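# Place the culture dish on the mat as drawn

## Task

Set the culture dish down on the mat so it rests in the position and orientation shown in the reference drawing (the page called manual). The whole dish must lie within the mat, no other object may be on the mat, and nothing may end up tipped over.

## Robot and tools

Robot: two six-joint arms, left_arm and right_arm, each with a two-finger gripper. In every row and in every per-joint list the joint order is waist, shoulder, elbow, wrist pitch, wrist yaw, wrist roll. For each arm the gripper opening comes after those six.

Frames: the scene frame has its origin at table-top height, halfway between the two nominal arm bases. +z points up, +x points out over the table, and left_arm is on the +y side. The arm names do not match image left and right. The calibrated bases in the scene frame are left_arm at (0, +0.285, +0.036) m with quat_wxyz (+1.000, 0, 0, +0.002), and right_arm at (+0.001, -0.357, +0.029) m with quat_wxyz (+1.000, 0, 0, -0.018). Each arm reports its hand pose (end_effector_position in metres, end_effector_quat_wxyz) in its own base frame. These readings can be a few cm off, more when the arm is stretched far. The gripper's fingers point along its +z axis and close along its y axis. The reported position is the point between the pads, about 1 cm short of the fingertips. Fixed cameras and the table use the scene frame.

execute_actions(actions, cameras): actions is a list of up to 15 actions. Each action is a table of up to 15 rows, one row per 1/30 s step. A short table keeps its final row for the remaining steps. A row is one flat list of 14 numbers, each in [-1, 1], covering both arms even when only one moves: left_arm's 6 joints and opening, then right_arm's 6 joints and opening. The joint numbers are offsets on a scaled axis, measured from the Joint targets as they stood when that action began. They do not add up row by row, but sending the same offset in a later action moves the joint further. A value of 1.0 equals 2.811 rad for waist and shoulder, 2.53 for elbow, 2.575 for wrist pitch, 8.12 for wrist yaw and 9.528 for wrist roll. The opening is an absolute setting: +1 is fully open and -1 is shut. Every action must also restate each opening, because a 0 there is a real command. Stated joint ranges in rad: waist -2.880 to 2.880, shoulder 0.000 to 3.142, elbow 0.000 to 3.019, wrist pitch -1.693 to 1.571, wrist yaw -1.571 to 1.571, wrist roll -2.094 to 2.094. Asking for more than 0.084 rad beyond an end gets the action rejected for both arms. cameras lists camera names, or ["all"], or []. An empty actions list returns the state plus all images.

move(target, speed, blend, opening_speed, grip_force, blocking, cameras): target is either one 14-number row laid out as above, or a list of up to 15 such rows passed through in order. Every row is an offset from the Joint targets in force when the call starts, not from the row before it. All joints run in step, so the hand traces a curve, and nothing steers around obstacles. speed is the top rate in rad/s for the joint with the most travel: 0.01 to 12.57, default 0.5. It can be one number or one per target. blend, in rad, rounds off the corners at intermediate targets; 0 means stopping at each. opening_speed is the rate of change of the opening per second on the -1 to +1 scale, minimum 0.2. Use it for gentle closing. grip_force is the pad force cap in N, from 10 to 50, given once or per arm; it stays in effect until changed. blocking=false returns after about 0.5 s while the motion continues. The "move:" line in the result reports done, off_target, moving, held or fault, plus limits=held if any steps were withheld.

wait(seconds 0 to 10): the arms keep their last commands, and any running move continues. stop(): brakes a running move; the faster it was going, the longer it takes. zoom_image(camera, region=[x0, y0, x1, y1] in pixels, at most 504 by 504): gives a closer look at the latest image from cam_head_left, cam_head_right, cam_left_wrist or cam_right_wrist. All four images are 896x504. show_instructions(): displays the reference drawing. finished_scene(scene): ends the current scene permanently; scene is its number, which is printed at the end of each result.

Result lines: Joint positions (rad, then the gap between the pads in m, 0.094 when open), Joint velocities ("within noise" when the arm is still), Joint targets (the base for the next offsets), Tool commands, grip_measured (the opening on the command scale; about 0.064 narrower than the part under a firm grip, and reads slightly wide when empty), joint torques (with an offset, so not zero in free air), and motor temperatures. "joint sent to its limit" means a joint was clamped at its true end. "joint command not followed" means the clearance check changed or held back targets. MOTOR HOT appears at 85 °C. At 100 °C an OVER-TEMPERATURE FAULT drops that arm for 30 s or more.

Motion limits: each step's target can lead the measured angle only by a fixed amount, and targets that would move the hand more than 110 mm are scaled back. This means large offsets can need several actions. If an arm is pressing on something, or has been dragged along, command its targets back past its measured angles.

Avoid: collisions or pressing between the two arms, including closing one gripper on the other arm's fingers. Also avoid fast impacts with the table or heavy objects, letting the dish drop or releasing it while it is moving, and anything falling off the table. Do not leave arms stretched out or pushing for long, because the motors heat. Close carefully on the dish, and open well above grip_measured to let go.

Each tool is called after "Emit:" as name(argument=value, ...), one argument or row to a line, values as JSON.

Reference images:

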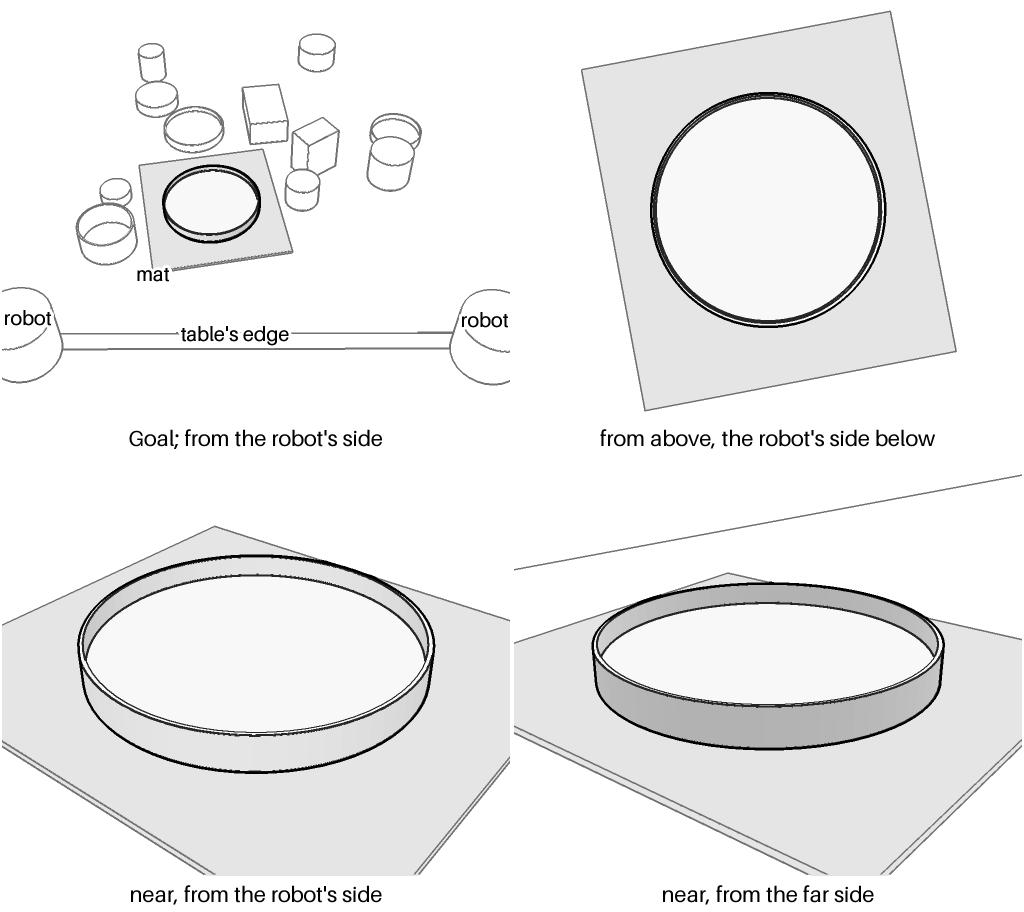

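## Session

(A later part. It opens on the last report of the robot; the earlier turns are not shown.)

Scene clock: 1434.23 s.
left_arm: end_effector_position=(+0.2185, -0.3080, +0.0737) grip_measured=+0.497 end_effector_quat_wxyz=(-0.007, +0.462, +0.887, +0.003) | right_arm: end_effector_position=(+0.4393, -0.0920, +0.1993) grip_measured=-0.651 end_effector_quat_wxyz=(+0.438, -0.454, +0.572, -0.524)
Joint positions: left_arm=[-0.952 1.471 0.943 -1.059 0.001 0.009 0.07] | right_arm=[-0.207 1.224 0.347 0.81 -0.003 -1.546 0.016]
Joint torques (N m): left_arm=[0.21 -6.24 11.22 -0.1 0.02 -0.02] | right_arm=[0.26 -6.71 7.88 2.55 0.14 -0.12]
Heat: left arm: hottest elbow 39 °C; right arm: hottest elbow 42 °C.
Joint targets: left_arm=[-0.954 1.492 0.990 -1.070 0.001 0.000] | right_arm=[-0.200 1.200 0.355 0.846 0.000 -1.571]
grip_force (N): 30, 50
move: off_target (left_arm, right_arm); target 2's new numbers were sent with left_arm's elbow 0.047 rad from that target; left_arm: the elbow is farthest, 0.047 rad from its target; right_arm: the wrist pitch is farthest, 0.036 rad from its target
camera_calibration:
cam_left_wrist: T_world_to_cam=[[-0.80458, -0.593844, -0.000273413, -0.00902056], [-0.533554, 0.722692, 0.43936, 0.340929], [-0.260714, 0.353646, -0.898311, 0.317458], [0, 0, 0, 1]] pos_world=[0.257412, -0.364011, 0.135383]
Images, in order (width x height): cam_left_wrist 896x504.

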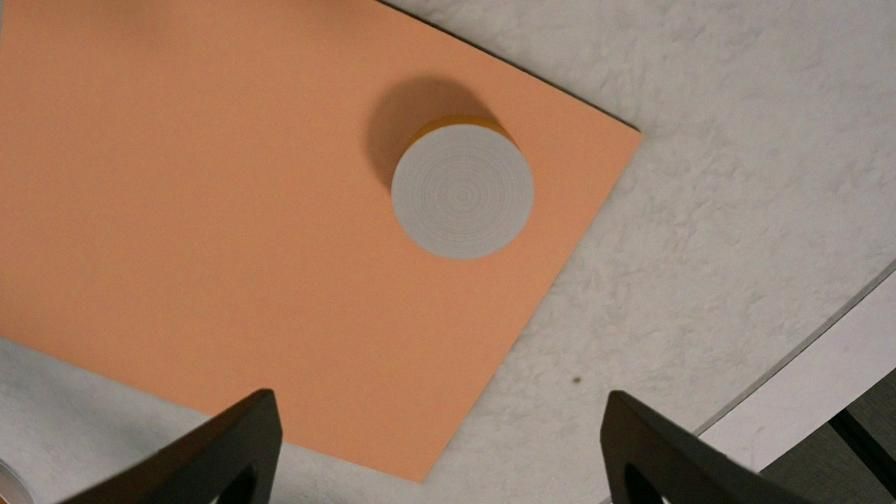

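Emit:
move(
  target=[
    [-0.0071,0.0606,-0.0439,0.1098,0,0,0.5,0,0,0,0,0,0,-0.9],
    [-0.0071,0.0606,-0.0439,0.1098,0,0,-0.2,0,0,0,0,0,0,-0.9],
    [-0.0071,0.025,-0.0439,0.08,0,0,-0.2,0,0,0,0,0,0,-0.9],
  ],
  speed=[0.3,0.3,0.3],
  opening_speed=0.5,
  cameras=["cam_left_wrist"],
)

Scene clock: 1467.17 s.
left_arm: end_effector_position=(+0.2247, -0.3221, +0.0189) grip_measured=-0.198 end_effector_quat_wxyz=(+0.013, +0.466, +0.885, -0.008) | right_arm: end_effector_position=(+0.4393, -0.0920, +0.1993) grip_measured=-0.651 end_effector_quat_wxyz=(+0.438, -0.454, +0.572, -0.524)
Joint positions: left_arm=[-0.96 1.571 0.883 -0.852 0.001 0.009 0.038] | right_arm=[-0.207 1.224 0.347 0.81 -0.003 -1.546 0.016]
Joint torques (N m): left_arm=[-0.62 -8.94 6.35 -0.03 0.03 -0.02] | right_arm=[0.21 -6.65 7.87 2.55 0.14 -0.12]
Heat: left arm: hottest elbow 43 °C; right arm: hottest elbow 42 °C.
Joint targets: left_arm=[-0.974 1.562 0.879 -0.864 0.001 0.000] | right_arm=[-0.200 1.200 0.355 0.846 0.000 -1.571]
grip_force (N): 30, 50
move: off_target (right_arm); right_arm: the wrist pitch is farthest, 0.036 rad from its target
camera_calibration:
cam_left_wrist: T_world_to_cam=[[-0.809088, -0.587688, 0.000525438, -0.00936897], [-0.539284, 0.742803, 0.396758, 0.386982], [-0.23356, 0.320729, -0.917923, 0.258547], [0, 0, 0, 1]] pos_world=[0.261499, -0.37588, 0.0837929]
Images, in order (width x height): cam_left_wrist 896x504.

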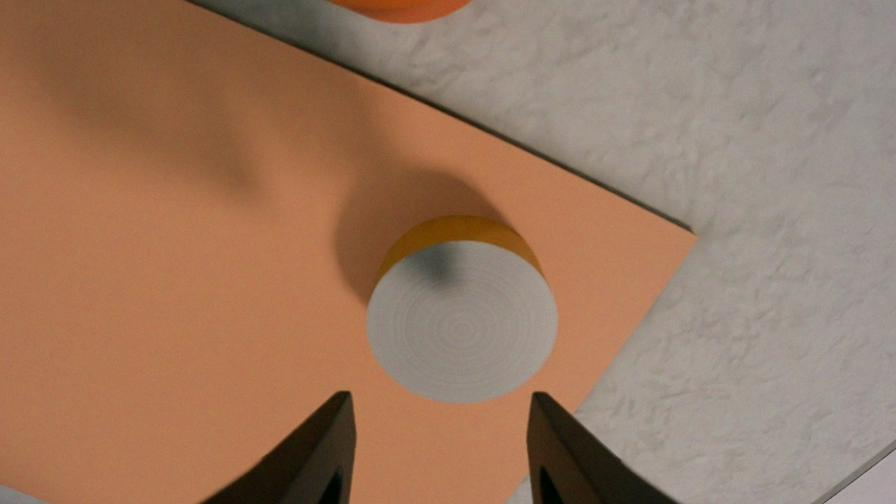

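Emit:
move(
  target=[
    [0,0.0356,0,0.0298,0,0,0.3,0,0,0,0,0,0,-0.9],
    [0,0.0356,0,0.0298,0,0,-0.7,0,0,0,0,0,0,-0.9],
  ],
  speed=[0.3,0.3],
  opening_speed=0.5,
  cameras=["cam_left_wrist"],
)

Scene clock: 1485.00 s.
left_arm: end_effector_position=(+0.2262, -0.3253, -0.0086) grip_measured=-0.697 end_effector_quat_wxyz=(+0.003, +0.466, +0.885, -0.003) | right_arm: end_effector_position=(+0.4393, -0.0920, +0.1993) grip_measured=-0.651 end_effector_quat_wxyz=(+0.438, -0.454, +0.572, -0.524)
Joint positions: left_arm=[-0.961 1.645 0.883 -0.8 0.001 0.009 0.014] | right_arm=[-0.207 1.224 0.347 0.81 -0.003 -1.546 0.016]
Joint torques (N m): left_arm=[-0.5 -7.59 5.91 0.92 0.02 -0.02] | right_arm=[0.26 -6.71 7.87 2.55 0.14 -0.12]
Heat: left arm: hottest elbow 41 °C; right arm: hottest elbow 42 °C.
Joint targets: left_arm=[-0.974 1.662 0.879 -0.787 0.001 0.000] | right_arm=[-0.200 1.200 0.355 0.846 0.000 -1.571]
grip_force (N): 30, 50
move: off_target (right_arm); right_arm: the wrist pitch is farthest, 0.036 rad from its target
camera_calibration:
cam_left_wrist: T_world_to_cam=[[-0.80998, -0.586457, 0.0000884997, -0.00940289], [-0.532928, 0.736112, 0.417286, 0.397679], [-0.244786, 0.337946, -0.908775, 0.242886], [0, 0, 0, 1]] pos_world=[0.263773, -0.380333, 0.0547831]
Images, in order (width x height): cam_left_wrist 896x504.

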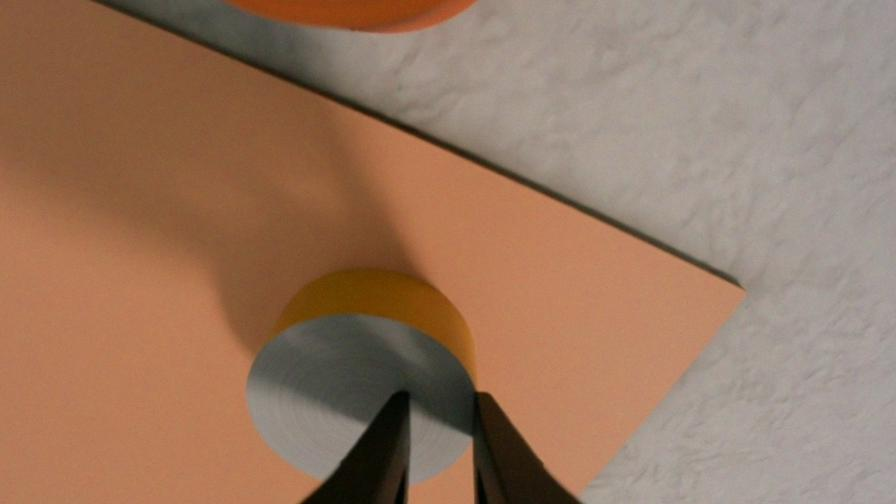

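Emit:
move(
  target=[
    [0,-0.02,0,-0.02,0,0,0.35,0,0,0,0,0,0,-0.9],
    [0.016,-0.02,0,-0.02,0,0,0.35,0,0,0,0,0,0,-0.9],
    [0.016,0.0091,-0.0054,0.015,0,0,0.35,0,0,0,0,0,0,-0.9],
  ],
  speed=[0.3,0.3,0.2],
  opening_speed=1.5,
  cameras=["cam_left_wrist"],
)

Scene clock: 1502.93 s.
left_arm: end_effector_position=(+0.2377, -0.3214, -0.0120) grip_measured=+0.348 end_effector_quat_wxyz=(+0.014, +0.454, +0.891, -0.003) | right_arm: end_effector_position=(+0.4393, -0.0920, +0.1993) grip_measured=-0.651 end_effector_quat_wxyz=(+0.438, -0.454, +0.572, -0.524)
Joint positions: left_arm=[-0.936 1.65 0.877 -0.77 -0.007 0.006 0.063] | right_arm=[-0.207 1.224 0.347 0.81 -0.003 -1.546 0.016]
Joint torques (N m): left_arm=[0.79 -6.24 5.31 1.28 0.39 0.01] | right_arm=[0.26 -6.71 7.87 2.55 0.14 -0.12]
Heat: left arm: hottest elbow 40 °C; right arm: hottest elbow 42 °C.
Joint targets: left_arm=[-0.929 1.687 0.865 -0.748 0.001 0.000] | right_arm=[-0.200 1.200 0.355 0.846 0.000 -1.571]
grip_force (N): 30, 50
move: off_target (left_arm, right_arm); left_arm: the shoulder is farthest, 0.038 rad from its target; right_arm: the wrist pitch is farthest, 0.036 rad from its target
camera_calibration:
cam_left_wrist: T_world_to_cam=[[-0.792971, -0.609209, -0.00785807, -0.00931109], [-0.561025, 0.725102, 0.399347, 0.405306], [-0.237588, 0.321079, -0.916766, 0.23412], [0, 0, 0, 1]] pos_world=[0.275627, -0.374731, 0.0527027]
Images, in order (width x height): cam_left_wrist 896x504.

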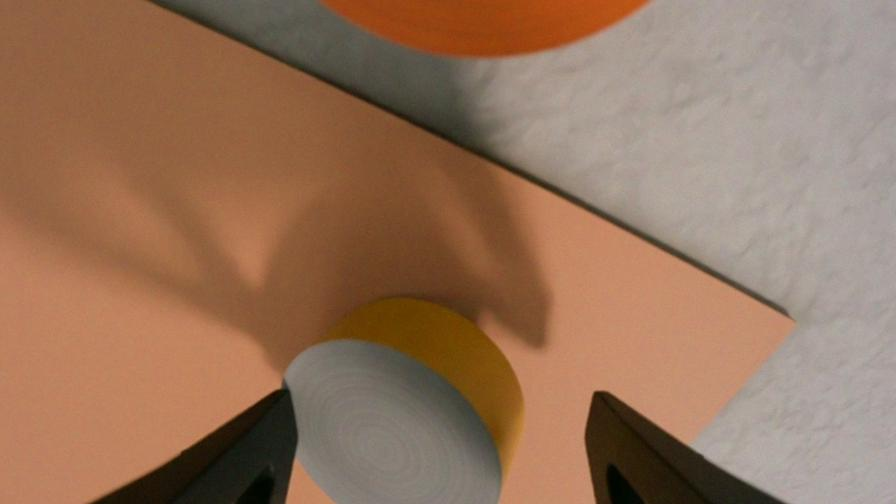

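Emit:
move(
  target=[0,-0.045,0,-0.03,0,0,0.35,0,0,0,0,0,0,-0.9],
  speed=0.15,
  cameras=["cam_left_wrist"],
)

Scene clock: 1517.33 s.
left_arm: end_effector_position=(+0.2342, -0.3182, +0.0138) grip_measured=+0.348 end_effector_quat_wxyz=(+0.024, +0.453, +0.891, -0.011) | right_arm: end_effector_position=(+0.4393, -0.0920, +0.1993) grip_measured=-0.651 end_effector_quat_wxyz=(+0.438, -0.454, +0.572, -0.524)
Joint positions: left_arm=[-0.936 1.575 0.87 -0.814 -0.002 0.006 0.063] | right_arm=[-0.207 1.224 0.347 0.81 -0.003 -1.546 0.016]
Joint torques (N m): left_arm=[0.85 -9.23 6.23 0.01 0.16 0.01] | right_arm=[0.26 -6.65 7.87 2.55 0.14 -0.12]
Heat: left arm: hottest elbow 39 °C; right arm: hottest elbow 42 °C.
Joint targets: left_arm=[-0.929 1.561 0.865 -0.826 0.002 0.000] | right_arm=[-0.200 1.200 0.355 0.846 0.000 -1.571]
grip_force (N): 30, 50
move: off_target (right_arm); right_arm: the wrist pitch is farthest, 0.036 rad from its target
camera_calibration:
cam_left_wrist: T_world_to_cam=[[-0.792802, -0.609476, -0.00203777, -0.010128], [-0.565018, 0.733709, 0.377394, 0.394642], [-0.228517, 0.30035, -0.926051, 0.247249], [0, 0, 0, 1]] pos_world=[0.271451, -0.369987, 0.080009]
Images, in order (width x height): cam_left_wrist 896x504.

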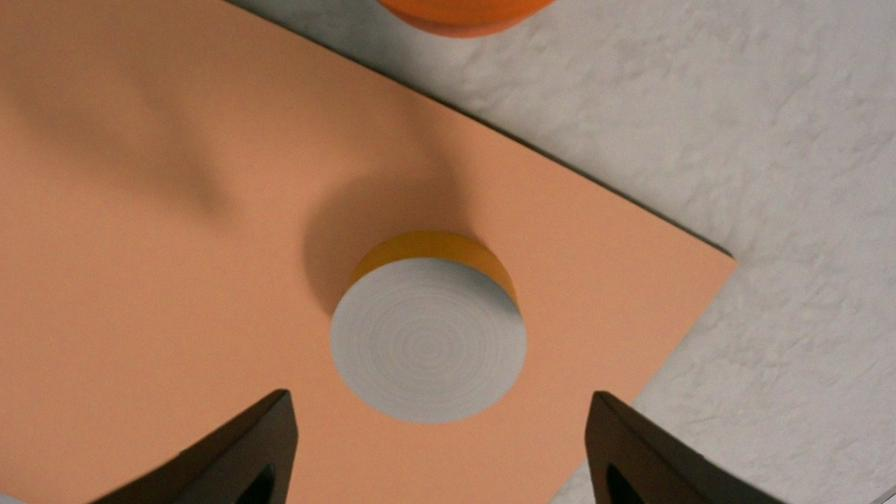

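Emit:
move(
  target=[
    [0.0036,0.0327,0,0.030,0,0,0.7,0,0,0,0,0,0,-0.9],
  ],
  speed=0.2,
  opening_speed=2,
  cameras=["cam_left_wrist"],
)

Scene clock: 1532.10 s.
left_arm: end_effector_position=(+0.2388, -0.3211, -0.0087) grip_measured=+0.698 end_effector_quat_wxyz=(+0.019, +0.451, +0.892, -0.009) | right_arm: end_effector_position=(+0.4393, -0.0920, +0.1993) grip_measured=-0.651 end_effector_quat_wxyz=(+0.438, -0.454, +0.572, -0.524)
Joint positions: left_arm=[-0.931 1.636 0.87 -0.762 -0.002 0.006 0.08] | right_arm=[-0.207 1.224 0.347 0.81 -0.003 -1.546 0.016]
Joint torques (N m): left_arm=[1.2 -7.41 6.04 1.02 0.15 0.01] | right_arm=[0.26 -6.71 7.87 2.54 0.14 -0.12]
Heat: left arm: hottest elbow 38 °C; right arm: hottest elbow 42 °C.
Joint targets: left_arm=[-0.919 1.653 0.865 -0.748 0.001 0.000] | right_arm=[-0.200 1.200 0.355 0.846 0.000 -1.571]
grip_force (N): 30, 50
move: off_target (right_arm); right_arm: the wrist pitch is farthest, 0.036 rad from its target
camera_calibration:
cam_left_wrist: T_world_to_cam=[[-0.789766, -0.613404, -0.00221467, -0.0102387], [-0.566503, 0.727986, 0.386149, 0.406444], [-0.235253, 0.306222, -0.922434, 0.231905], [0, 0, 0, 1]] pos_world=[0.276722, -0.373181, 0.0569465]
Images, in order (width x height): cam_left_wrist 896x504.

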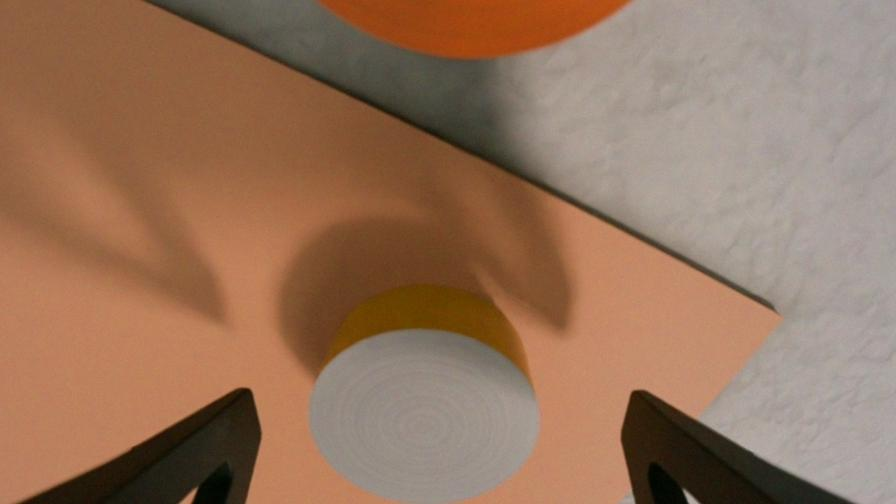

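Emit:
move(
  target=[
    [0.002,0.0125,0,0.0125,0,0,0.7,0,0,0,0,0,0,-0.9],
    [0.002,0.0125,0,0.0125,0,0,-0.4,0,0,0,0,0,0,-0.9],
    [0.002,-0.025,0,-0.02,0,0,-0.4,0,0,0,0,0,0,-0.9],
  ],
  speed=0.2,
  opening_speed=0.7,
  cameras=["cam_left_wrist"],
)

Scene clock: 1545.30 s.
left_arm: end_effector_position=(+0.2395, -0.3190, +0.0063) grip_measured=+0.053 end_effector_quat_wxyz=(+0.026, +0.449, +0.893, -0.012) | right_arm: end_effector_position=(+0.4393, -0.0920, +0.1993) grip_measured=-0.651 end_effector_quat_wxyz=(+0.438, -0.454, +0.572, -0.524)
Joint positions: left_arm=[-0.926 1.596 0.87 -0.789 -0.002 0.006 0.049] | right_arm=[-0.207 1.224 0.347 0.81 -0.003 -1.546 0.016]
Joint torques (N m): left_arm=[1.2 -9.17 6.16 0.01 0.15 0.01] | right_arm=[0.21 -6.71 7.88 2.55 0.14 -0.12]
Heat: left arm: hottest elbow 38 °C; right arm: hottest elbow 42 °C.
Joint targets: left_arm=[-0.913 1.582 0.865 -0.800 0.001 0.000] | right_arm=[-0.200 1.200 0.355 0.846 0.000 -1.571]
grip_force (N): 30, 50
move: off_target (right_arm); right_arm: the wrist pitch is farthest, 0.036 rad from its target
camera_calibration:
cam_left_wrist: T_world_to_cam=[[-0.786938, -0.617029, -0.00193732, -0.0102121], [-0.573043, 0.729668, 0.373104, 0.401786], [-0.228802, 0.294719, -0.927788, 0.240053], [0, 0, 0, 1]] pos_world=[0.277129, -0.37022, 0.0727908]
Images, in order (width x height): cam_left_wrist 896x504.

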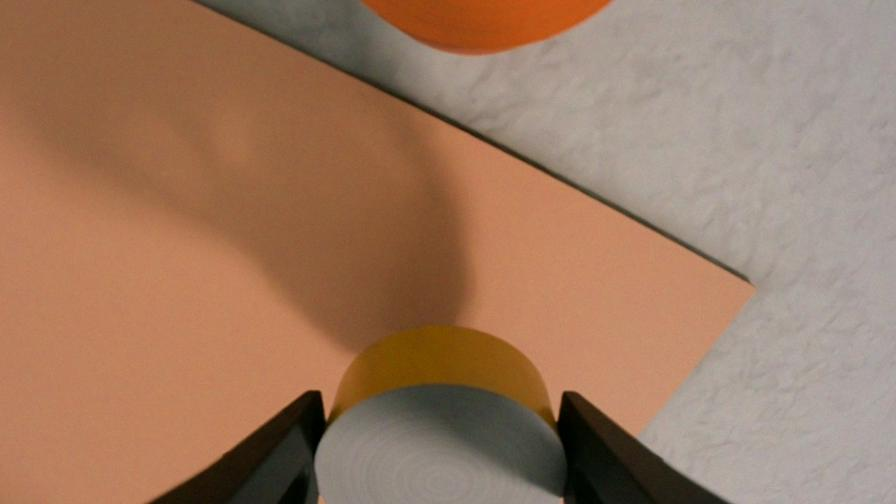

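Emit:
move(
  target=[
    [0,-0.03,0,-0.03,0,0,-0.4,0,0,0,0,0,0,-0.9],
    [0.3248,-0.1356,-0.0952,-0.0755,0,0,-0.4,0,0,0,0,0,0,-0.9],
  ],
  speed=0.7,
  blend=[0.03,0],
  cameras=["cam_left_wrist"],
)

Emit:
move(
  target=[0,0.0775,-0.0416,0.1257,0,0,-0.4,0,0,0,0,0,0,-0.9],
  speed=0.2,
  cameras=["cam_left_wrist"],
)

Scene clock: 1561.80 s.
left_arm: end_effector_position=(+0.2724, -0.0032, +0.0499) grip_measured=+0.053 end_effector_quat_wxyz=(+0.001, +0.008, +1.000, +0.000) | right_arm: end_effector_position=(+0.4393, -0.0920, +0.1993) grip_measured=-0.651 end_effector_quat_wxyz=(+0.438, -0.454, +0.572, -0.524)
Joint positions: left_arm=[-0.01 1.216 0.63 -0.983 0 0.006 0.049] | right_arm=[-0.207 1.224 0.347 0.81 -0.003 -1.546 0.016]
Joint torques (N m): left_arm=[1.03 -5.01 6.79 -0.08 0.08 0.01] | right_arm=[0.26 -6.71 7.87 2.55 0.14 -0.12]
Motor temperatures (°C): left_arm=[22 25 37 24 21 21 20] | right_arm=[21 25 42 22 20 20 28]
Heat: left arm: hottest elbow 37 °C; right arm: hottest elbow 42 °C.
Joint targets: left_arm=[0.000 1.201 0.624 -0.994 0.001 0.000] | right_arm=[-0.200 1.200 0.355 0.846 0.000 -1.571]
grip_force (N): 30, 50
move: off_target (right_arm); right_arm: the wrist pitch is farthest, 0.036 rad from its target
camera_calibration:
cam_left_wrist: T_world_to_cam=[[0.0103116, -0.999946, -0.00157188, -0.00775116], [-0.905683, -0.0100058, 0.423837, 0.259656], [-0.423829, -0.00294681, -0.905737, 0.246071], [0, 0, 0, 1]] pos_world=[0.339538, -0.00442754, 0.112812]
Images, in order (width x height): cam_left_wrist 896x504.

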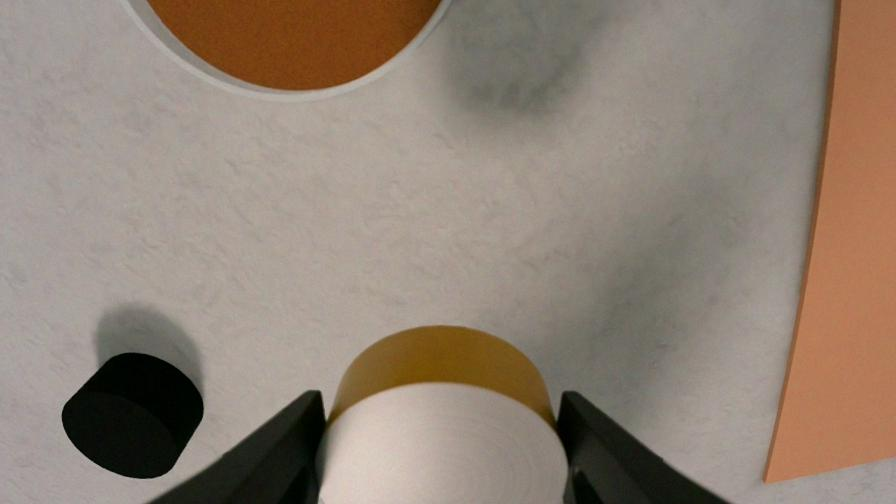

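Scene clock: 1563.77 s.
left_arm: end_effector_position=(+0.2720, -0.0032, -0.0233) grip_measured=+0.053 end_effector_quat_wxyz=(+0.004, +0.008, +1.000, +0.000) | right_arm: end_effector_position=(+0.4393, -0.0920, +0.1993) grip_measured=-0.651 end_effector_quat_wxyz=(+0.438, -0.454, +0.572, -0.524)
Joint positions: left_arm=[-0.01 1.394 0.529 -0.698 0 0.006 0.049] | right_arm=[-0.207 1.224 0.347 0.81 -0.003 -1.546 0.016]
Joint torques (N m): left_arm=[1.03 -3.08 4.85 1.47 0.08 0.01] | right_arm=[0.21 -6.65 7.88 2.56 0.14 -0.12]
Heat: left arm: hottest elbow 37 °C; right arm: hottest elbow 42 °C.
Joint targets: left_arm=[0.000 1.419 0.519 -0.671 0.001 0.000] | right_arm=[-0.200 1.200 0.355 0.846 0.000 -1.571]
grip_force (N): 30, 50
move: off_target (right_arm); right_arm: the wrist pitch is farthest, 0.036 rad from its target
camera_calibration:
cam_left_wrist: T_world_to_cam=[[0.0103636, -0.999945, -0.00140591, -0.00788102], [-0.908732, -0.0100049, 0.41726, 0.290977], [-0.417252, -0.00304673, -0.908786, 0.177717], [0, 0, 0, 1]] pos_world=[0.338655, -0.00442792, 0.0400827]
Images, in order (width x height): cam_left_wrist 896x504.

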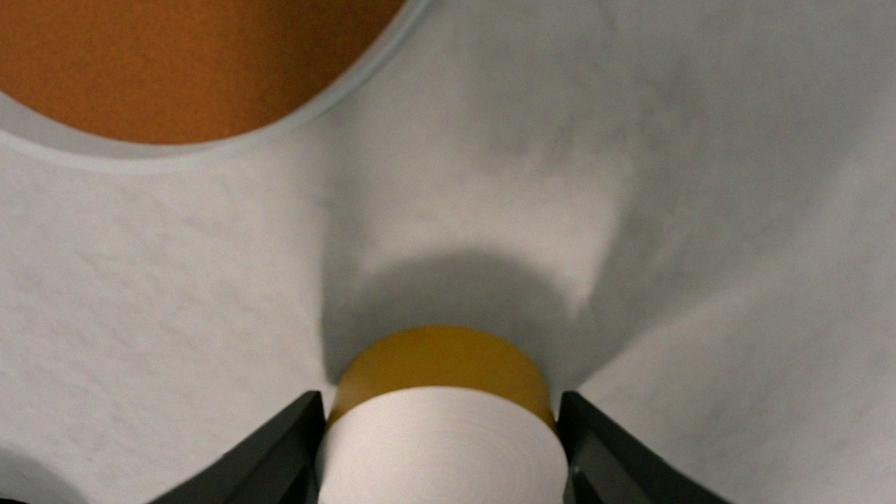

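Emit:
move(
  target=[
    [0,-0.003,0,0,0,0,0.8,0,0,0,0,0,0,-0.9],
    [0,-0.05,0,-0.04,0,0,0.8,0,0,0,0,0,0,-0.9],
    [0.15,-0.1135,0.1506,-0.2443,0,0,0.0,0.3913,0,0,0,0,0,-0.9],
  ],
  speed=[0.2,0.3,0.6],
  opening_speed=1.5,
  cameras=["all"],
)

Scene clock: 1588.60 s.
left_arm: end_effector_position=(+0.2656, +0.1148, +0.1541) grip_measured=+0.002 end_effector_quat_wxyz=(+0.011, -0.201, +0.980, +0.002) | right_arm: end_effector_position=(+0.2802, +0.3506, +0.1993) grip_measured=-0.651 end_effector_quat_wxyz=(+0.648, -0.687, +0.249, -0.217)
Joint positions: left_arm=[0.41 1.111 0.851 -1.289 0 0.006 0.047] | right_arm=[0.897 1.224 0.347 0.81 -0.002 -1.546 0.016]
Joint torques (N m): left_arm=[1.2 -4.6 12.31 -0.03 0.06 0.01] | right_arm=[-0.03 -6.65 7.87 2.54 0.13 -0.12]
Heat: left arm: hottest elbow 37 °C; right arm: hottest elbow 43 °C.
Joint targets: left_arm=[0.422 1.100 0.900 -1.300 0.001 0.000] | right_arm=[0.900 1.200 0.355 0.846 0.000 -1.571]
grip_force (N): 30, 50
move: off_target (left_arm, right_arm); target 3's new numbers were sent with left_arm's elbow 0.049 rad from that target; left_arm: the elbow is farthest, 0.049 rad from its target; right_arm: the wrist pitch is farthest, 0.036 rad from its target
camera_calibration:
cam_left_wrist: T_world_to_cam=[[0.416844, -0.908978, -0.000702225, -0.00816167], [-0.831226, -0.3815, 0.404378, 0.236428], [-0.367838, -0.167979, -0.914592, 0.343364], [0, 0, 0, 1]] pos_world=[0.32623, 0.140456, 0.218426]
cam_right_wrist: T_world_to_cam=[[0.0750569, 0.0521231, 0.995816, -0.235358], [0.446768, -0.894553, 0.0131489, 0.22427], [0.891496, 0.443912, -0.0904293, -0.297347], [0, 0, 0, 1]] pos_world=[0.182552, 0.344885, 0.204535]

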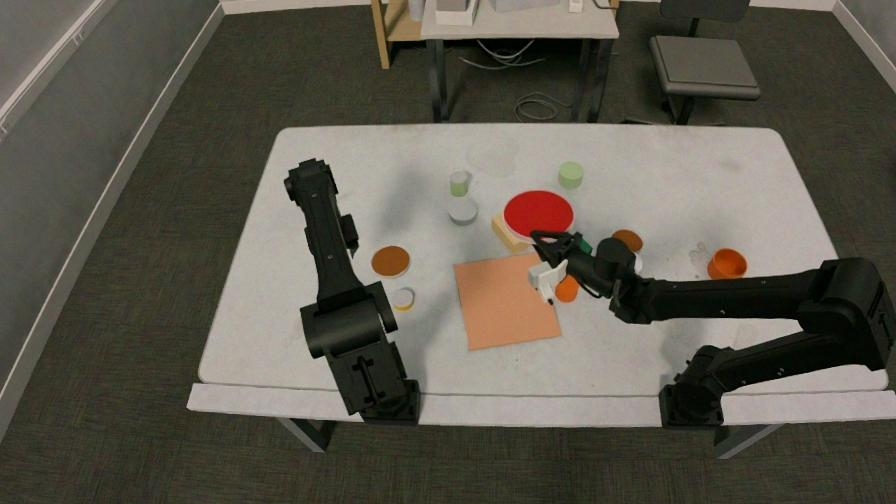

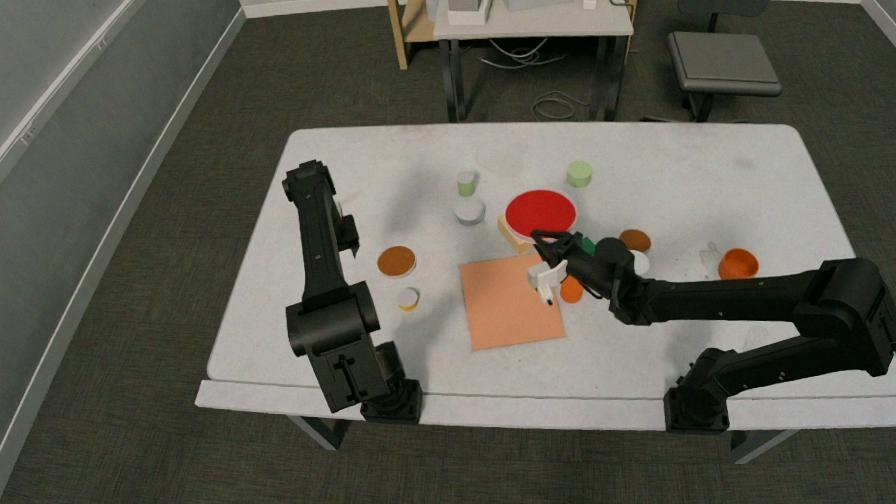

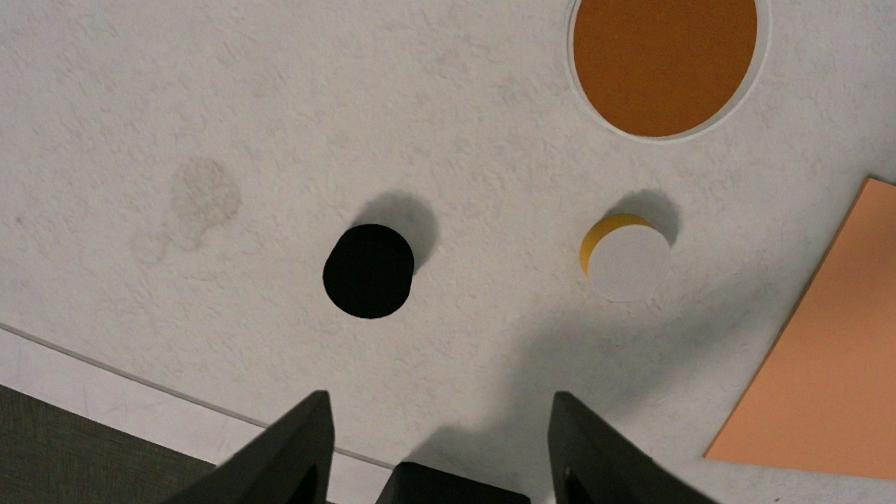

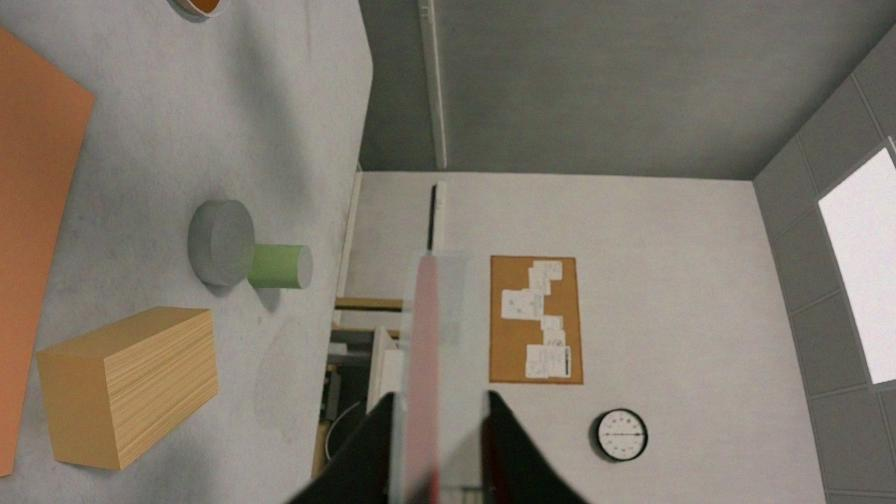

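Emit:
move(
  target=[
    [0,0.175,0.3272,-0.1383,0,0.016,0.0,0,0,0,0,0,0,-0.9],
    [-0.3518,0.175,0.3272,-0.1383,0,0.016,0.0,0,0,0,0,0,0,-0.9],
  ],
  speed=0.7,
  blend=[0.08,0],
  cameras=["cam_left_wrist","cam_head_right"],
)

Scene clock: 1609.77 s.
left_arm: end_effector_position=(+0.4009, -0.2590, +0.3010) grip_measured=+0.002 end_effector_quat_wxyz=(+0.015, +0.351, +0.936, -0.004) | right_arm: end_effector_position=(+0.2802, +0.3506, +0.1993) grip_measured=-0.651 end_effector_quat_wxyz=(+0.648, -0.687, +0.249, -0.217)
Joint positions: left_arm=[-0.572 1.571 1.675 -1.644 0.002 0.145 0.047] | right_arm=[0.897 1.224 0.347 0.81 -0.002 -1.546 0.016]
Joint torques (N m): left_arm=[0.67 -8.7 12.89 -0.06 0 0.13] | right_arm=[-0.03 -6.65 7.88 2.54 0.13 -0.12]
Heat: left arm: hottest elbow 39 °C; right arm: hottest elbow 43 °C.
Joint targets: left_arm=[-0.567 1.592 1.728 -1.656 0.001 0.153] | right_arm=[0.900 1.200 0.355 0.846 0.000 -1.571]
grip_force (N): 30, 50
move: off_target (left_arm, right_arm); left_arm: the elbow is farthest, 0.053 rad from its target; right_arm: the wrist pitch is farthest, 0.036 rad from its target
camera_calibration:
cam_left_wrist: T_world_to_cam=[[-0.637424, -0.770506, -0.00328021, 0.0550755], [-0.707997, 0.584021, 0.397065, 0.349705], [-0.304025, 0.255421, -0.917785, 0.549659], [0, 0, 0, 1]] pos_world=[0.449806, -0.302193, 0.365793]
Images, in order (width x height): cam_head_right 896x504, cam_left_wrist 896x504.

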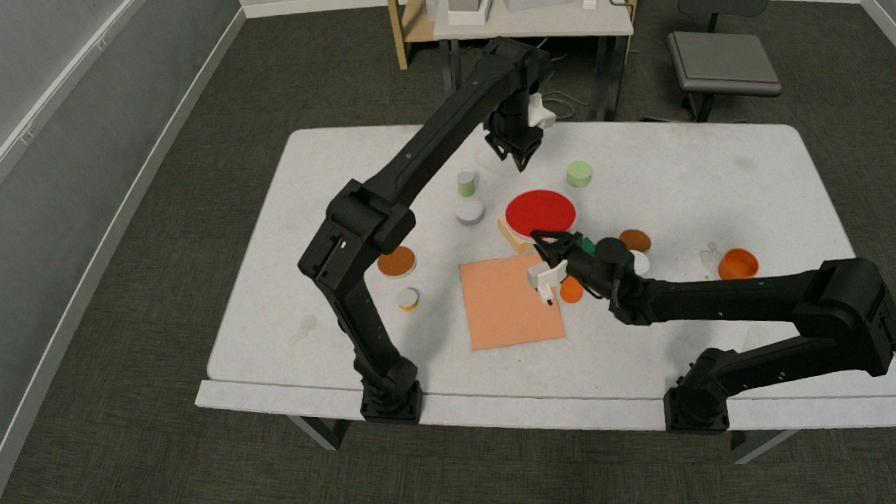

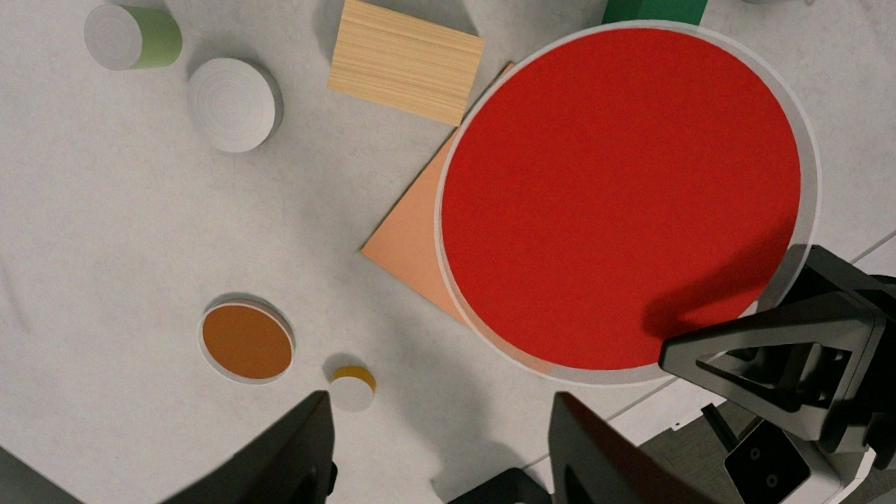

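Emit:
move(
  target=[0,0.001,-0.0965,0.0762,0,0,0.0,0,0,0,0,0,0,-0.9],
  speed=0.3,
  cameras=["cam_left_wrist"],
)

Scene clock: 1635.80 s.
left_arm: end_effector_position=(+0.3988, -0.2577, +0.2278) grip_measured=+0.002 end_effector_quat_wxyz=(+0.005, +0.351, +0.936, -0.002) | right_arm: end_effector_position=(+0.2802, +0.3506, +0.1993) grip_measured=-0.651 end_effector_quat_wxyz=(+0.648, -0.687, +0.249, -0.217)
Joint positions: left_arm=[-0.572 1.576 1.489 -1.473 0.002 0.145 0.047] | right_arm=[0.897 1.224 0.347 0.81 -0.002 -1.546 0.016]
Joint torques (N m): left_arm=[0.67 -9.35 8.13 0.87 0.01 0.13] | right_arm=[-0.03 -6.71 7.87 2.55 0.13 -0.12]
Motor temperatures (°C): left_arm=[22 25 44 24 21 21 19] | right_arm=[21 25 43 22 20 20 28]
Heat: left arm: hottest elbow 44 °C; right arm: hottest elbow 43 °C.
Joint targets: left_arm=[-0.567 1.595 1.484 -1.460 0.001 0.152] | right_arm=[0.900 1.200 0.355 0.846 0.000 -1.571]
grip_force (N): 30, 50
move: off_target (right_arm); right_arm: the wrist pitch is farthest, 0.036 rad from its target
camera_calibration:
cam_left_wrist: T_world_to_cam=[[-0.637462, -0.770481, -0.00100348, 0.0540123], [-0.701356, 0.579731, 0.414742, 0.36873], [-0.318969, 0.265086, -0.909938, 0.488215], [0, 0, 0, 1]] pos_world=[0.448768, -0.301568, 0.291372]
Images, in order (width x height): cam_left_wrist 896x504.

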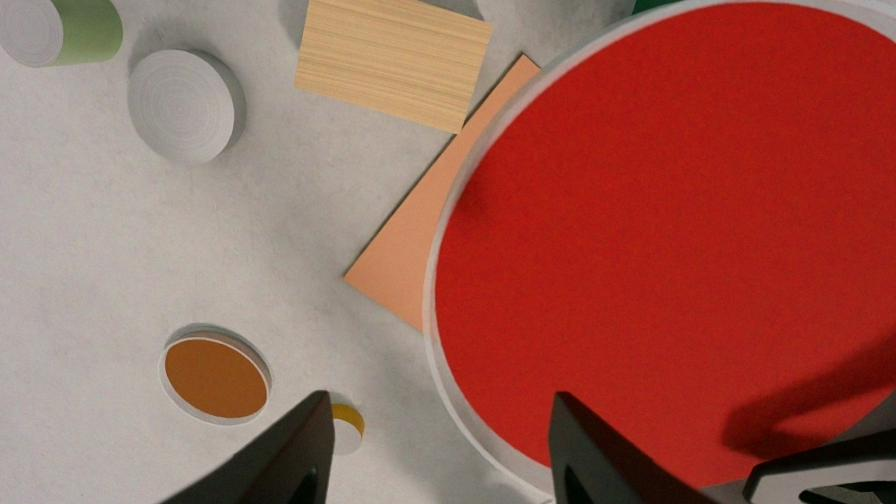

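Emit:
move(
  target=[0,0.0044,-0.0265,0.031,0,0,0.0,0,0,0,0,0,0,-0.9],
  speed=0.12,
  cameras=["cam_left_wrist"],
)

Scene clock: 1646.60 s.
left_arm: end_effector_position=(+0.3997, -0.2582, +0.1982) grip_measured=+0.002 end_effector_quat_wxyz=(+0.007, +0.351, +0.936, -0.002) | right_arm: end_effector_position=(+0.2802, +0.3506, +0.1993) grip_measured=-0.651 end_effector_quat_wxyz=(+0.648, -0.687, +0.249, -0.217)
Joint positions: left_arm=[-0.572 1.586 1.422 -1.393 0.002 0.145 0.047] | right_arm=[0.897 1.224 0.347 0.81 -0.002 -1.546 0.016]
Joint torques (N m): left_arm=[0.67 -9 8.08 1.05 0.01 0.13] | right_arm=[-0.03 -6.71 7.88 2.55 0.13 -0.12]
Heat: left arm: hottest elbow 44 °C; right arm: hottest elbow 43 °C.
Joint targets: left_arm=[-0.567 1.607 1.417 -1.380 0.001 0.152] | right_arm=[0.900 1.200 0.355 0.846 0.000 -1.571]
grip_force (N): 30, 50
move: off_target (right_arm); right_arm: the wrist pitch is farthest, 0.036 rad from its target
camera_calibration:
cam_left_wrist: T_world_to_cam=[[-0.637462, -0.770481, -0.00138181, 0.0542207], [-0.702533, 0.580506, 0.411655, 0.383231], [-0.31637, 0.263385, -0.911339, 0.460468], [0, 0, 0, 1]] pos_world=[0.449474, -0.301973, 0.261958]
Images, in order (width x height): cam_left_wrist 896x504.

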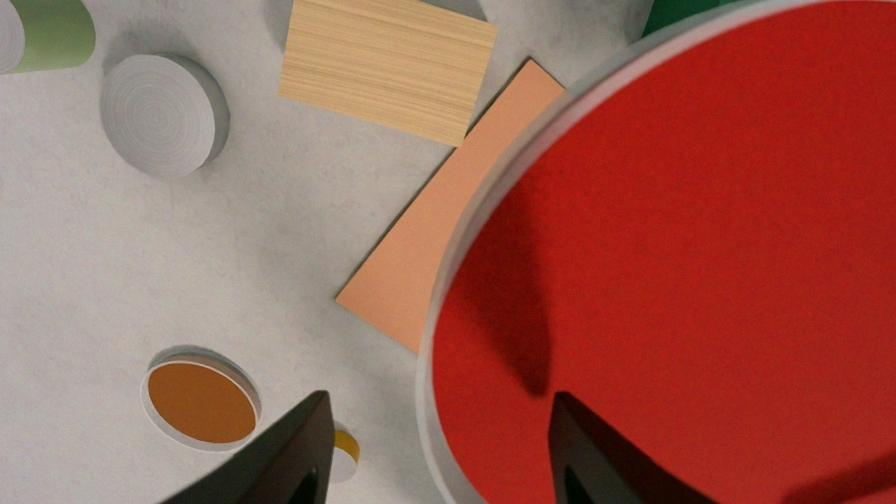

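Emit:
move(
  target=[0.0042,0.0012,0,0.0012,0,0,0.0,0,0,0,0,0,0,-0.9],
  speed=0.05,
)

Emit:
move(
  target=[0,0,0,0,0,0,-1,0,0,0,0,0,0,-0.9],
  grip_force=[20,50],
  opening_speed=0.4,
  cameras=["cam_left_wrist","cam_right_wrist"],
)

Scene clock: 1659.20 s.
left_arm: end_effector_position=(+0.4011, -0.2576, +0.1981) grip_measured=+0.002 end_effector_quat_wxyz=(+0.008, +0.350, +0.937, -0.003) | right_arm: end_effector_position=(+0.2802, +0.3506, +0.1993) grip_measured=-0.651 end_effector_quat_wxyz=(+0.648, -0.687, +0.249, -0.217)
Joint positions: left_arm=[-0.569 1.586 1.422 -1.39 0.002 0.145 0.047] | right_arm=[0.897 1.224 0.347 0.81 -0.002 -1.546 0.016]
Joint torques (N m): left_arm=[1.08 -8.7 8.06 0.92 0 0.13] | right_arm=[-0.03 -6.65 7.87 2.55 0.13 -0.12]
Heat: left arm: hottest elbow 43 °C; right arm: hottest elbow 43 °C.
Joint targets: left_arm=[-0.556 1.611 1.417 -1.377 0.001 0.152] | right_arm=[0.900 1.200 0.355 0.846 0.000 -1.571]
grip_force (N): 30, 50
move: off_target (right_arm); right_arm: the wrist pitch is farthest, 0.036 rad from its target

Scene clock: 1663.50 s.
left_arm: end_effector_position=(+0.4027, -0.2567, +0.1979) grip_measured=-0.930 end_effector_quat_wxyz=(+0.010, +0.347, +0.938, -0.003) | right_arm: end_effector_position=(+0.2802, +0.3506, +0.1993) grip_measured=-0.651 end_effector_quat_wxyz=(+0.648, -0.687, +0.249, -0.217)
Joint positions: left_arm=[-0.566 1.586 1.422 -1.386 0.002 0.143 0.003] | right_arm=[0.897 1.224 0.347 0.81 -0.002 -1.546 0.016]
Joint torques (N m): left_arm=[1.08 -8.59 8.08 0.81 0.01 0.15] | right_arm=[-0.03 -6.65 7.87 2.55 0.13 -0.11]
Heat: left arm: hottest elbow 43 °C; right arm: hottest elbow 43 °C.
Joint targets: left_arm=[-0.555 1.611 1.417 -1.377 0.001 0.152] | right_arm=[0.900 1.200 0.355 0.846 0.000 -1.571]
grip_force (N): 20, 50
move: off_target (right_arm); right_arm: the wrist pitch is farthest, 0.036 rad from its target
camera_calibration:
cam_left_wrist: T_world_to_cam=[[-0.630958, -0.775814, -0.00212362, 0.0534484], [-0.709498, 0.575912, 0.406125, 0.387268], [-0.313855, 0.257754, -0.913815, 0.458735], [0, 0, 0, 1]] pos_world=[0.452466, -0.299807, 0.262033]
cam_right_wrist: T_world_to_cam=[[0.0750569, 0.0521231, 0.995816, -0.235358], [0.446768, -0.894553, 0.0131489, 0.22427], [0.891496, 0.443912, -0.0904293, -0.297347], [0, 0, 0, 1]] pos_world=[0.182552, 0.344885, 0.204535]
Images, in order (width x height): cam_left_wrist 896x504, cam_right_wrist 896x504.

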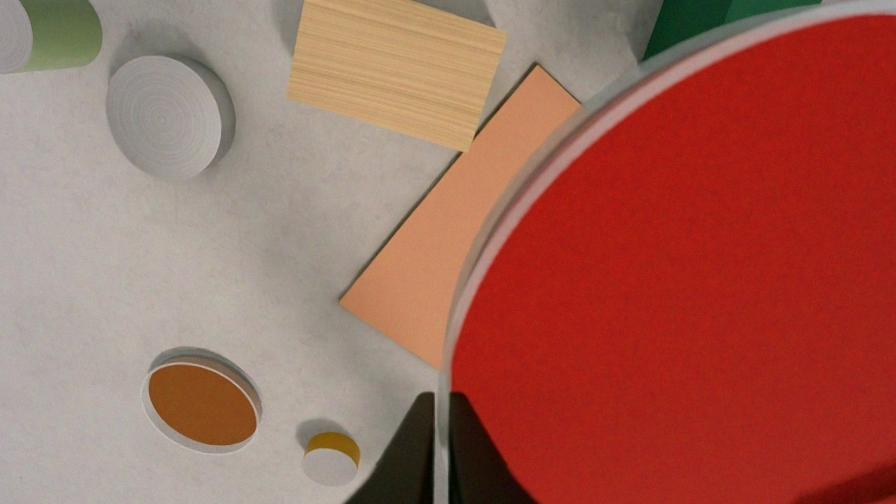

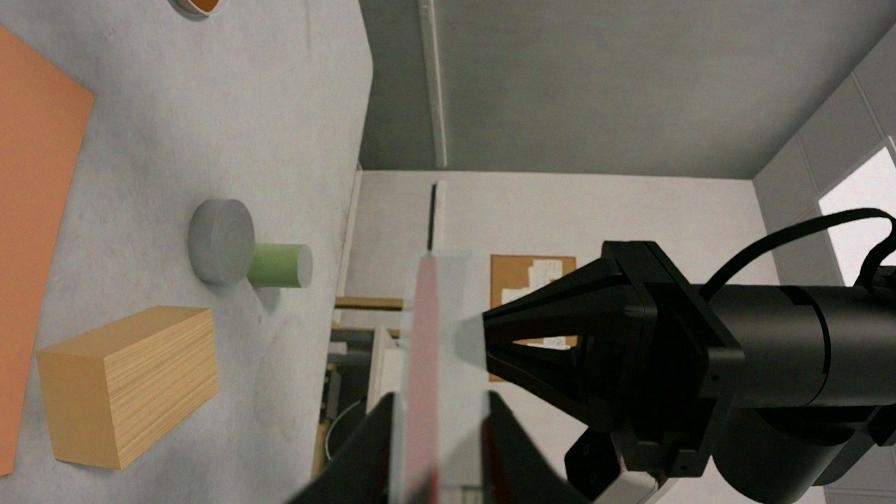

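Emit:
move(
  target=[
    [0,0,0,0,0,0,-1,0,0,0,0,0,0,-0.9],
    [0,0,0,0,0,0,-1,0,0,0,0,0,0,0.35],
  ],
  grip_force=[50,50],
  opening_speed=0.6,
  cameras=["cam_left_wrist","cam_right_wrist"],
)

Scene clock: 1678.47 s.
left_arm: end_effector_position=(+0.4041, -0.2583, +0.1950) grip_measured=-0.972 end_effector_quat_wxyz=(+0.010, +0.342, +0.939, -0.005) | right_arm: end_effector_position=(+0.2781, +0.3517, +0.2056) grip_measured=+0.347 end_effector_quat_wxyz=(+0.654, -0.682, +0.242, -0.220)
Joint positions: left_arm=[-0.566 1.593 1.422 -1.38 0.005 0.133 0.001] | right_arm=[0.901 1.216 0.347 0.823 -0.005 -1.554 0.063]
Joint torques (N m): left_arm=[1.08 -9.05 8.06 0.53 -0.13 0.26] | right_arm=[-0.38 -6.07 7.94 2.11 0.22 -0.05]
Heat: left arm: hottest elbow 42 °C; right arm: hottest elbow 43 °C.
Joint targets: left_arm=[-0.555 1.611 1.417 -1.377 0.001 0.153] | right_arm=[0.900 1.200 0.355 0.845 0.000 -1.571]
move: done; target 2's new numbers were sent with right_arm's wrist pitch 0.036 rad from that target
camera_calibration:
cam_left_wrist: T_world_to_cam=[[-0.623286, -0.781992, 0.00156075, 0.047659], [-0.714329, 0.570165, 0.405766, 0.390946], [-0.318196, 0.251794, -0.913976, 0.457167], [0, 0, 0, 1]] pos_world=[0.454438, -0.300747, 0.259132]
cam_right_wrist: T_world_to_cam=[[0.0562643, 0.0419684, 0.997533, -0.233146], [0.452711, -0.891577, 0.0119761, 0.223559], [0.88988, 0.450921, -0.0691635, -0.301815], [0, 0, 0, 1]] pos_world=[0.18049, 0.3452, 0.209019]
Images, in order (width x height): cam_left_wrist 896x504, cam_right_wrist 896x504.

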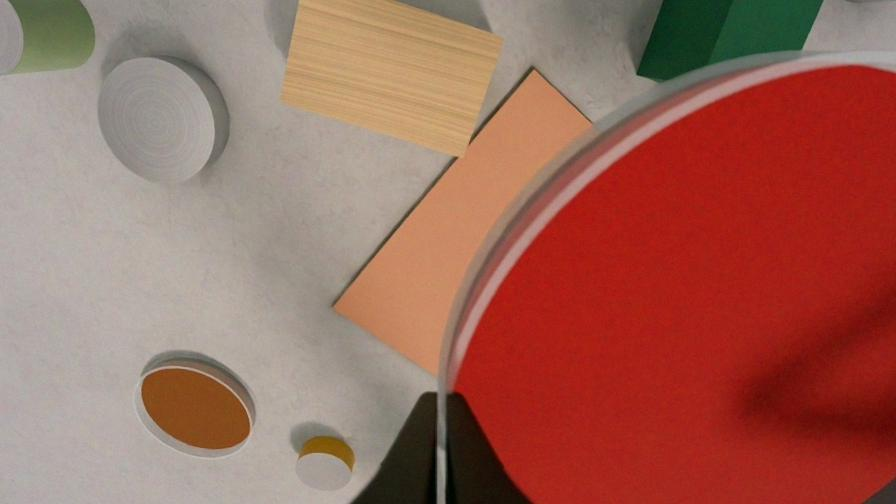

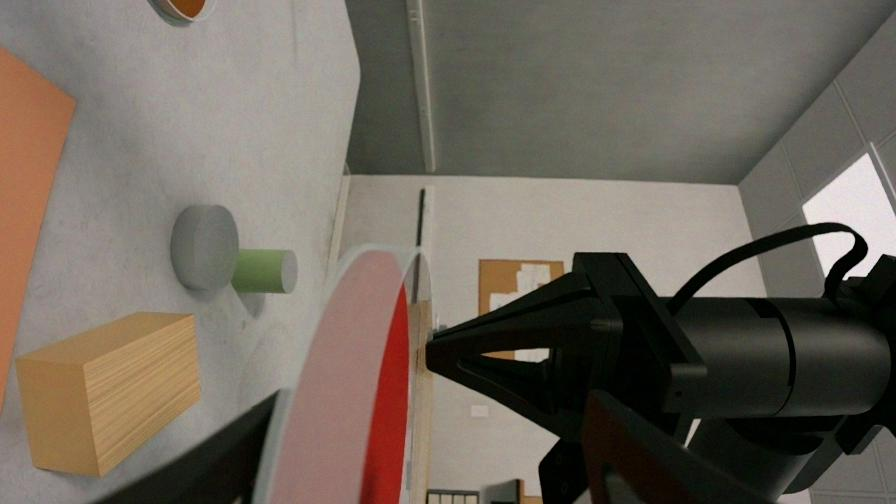

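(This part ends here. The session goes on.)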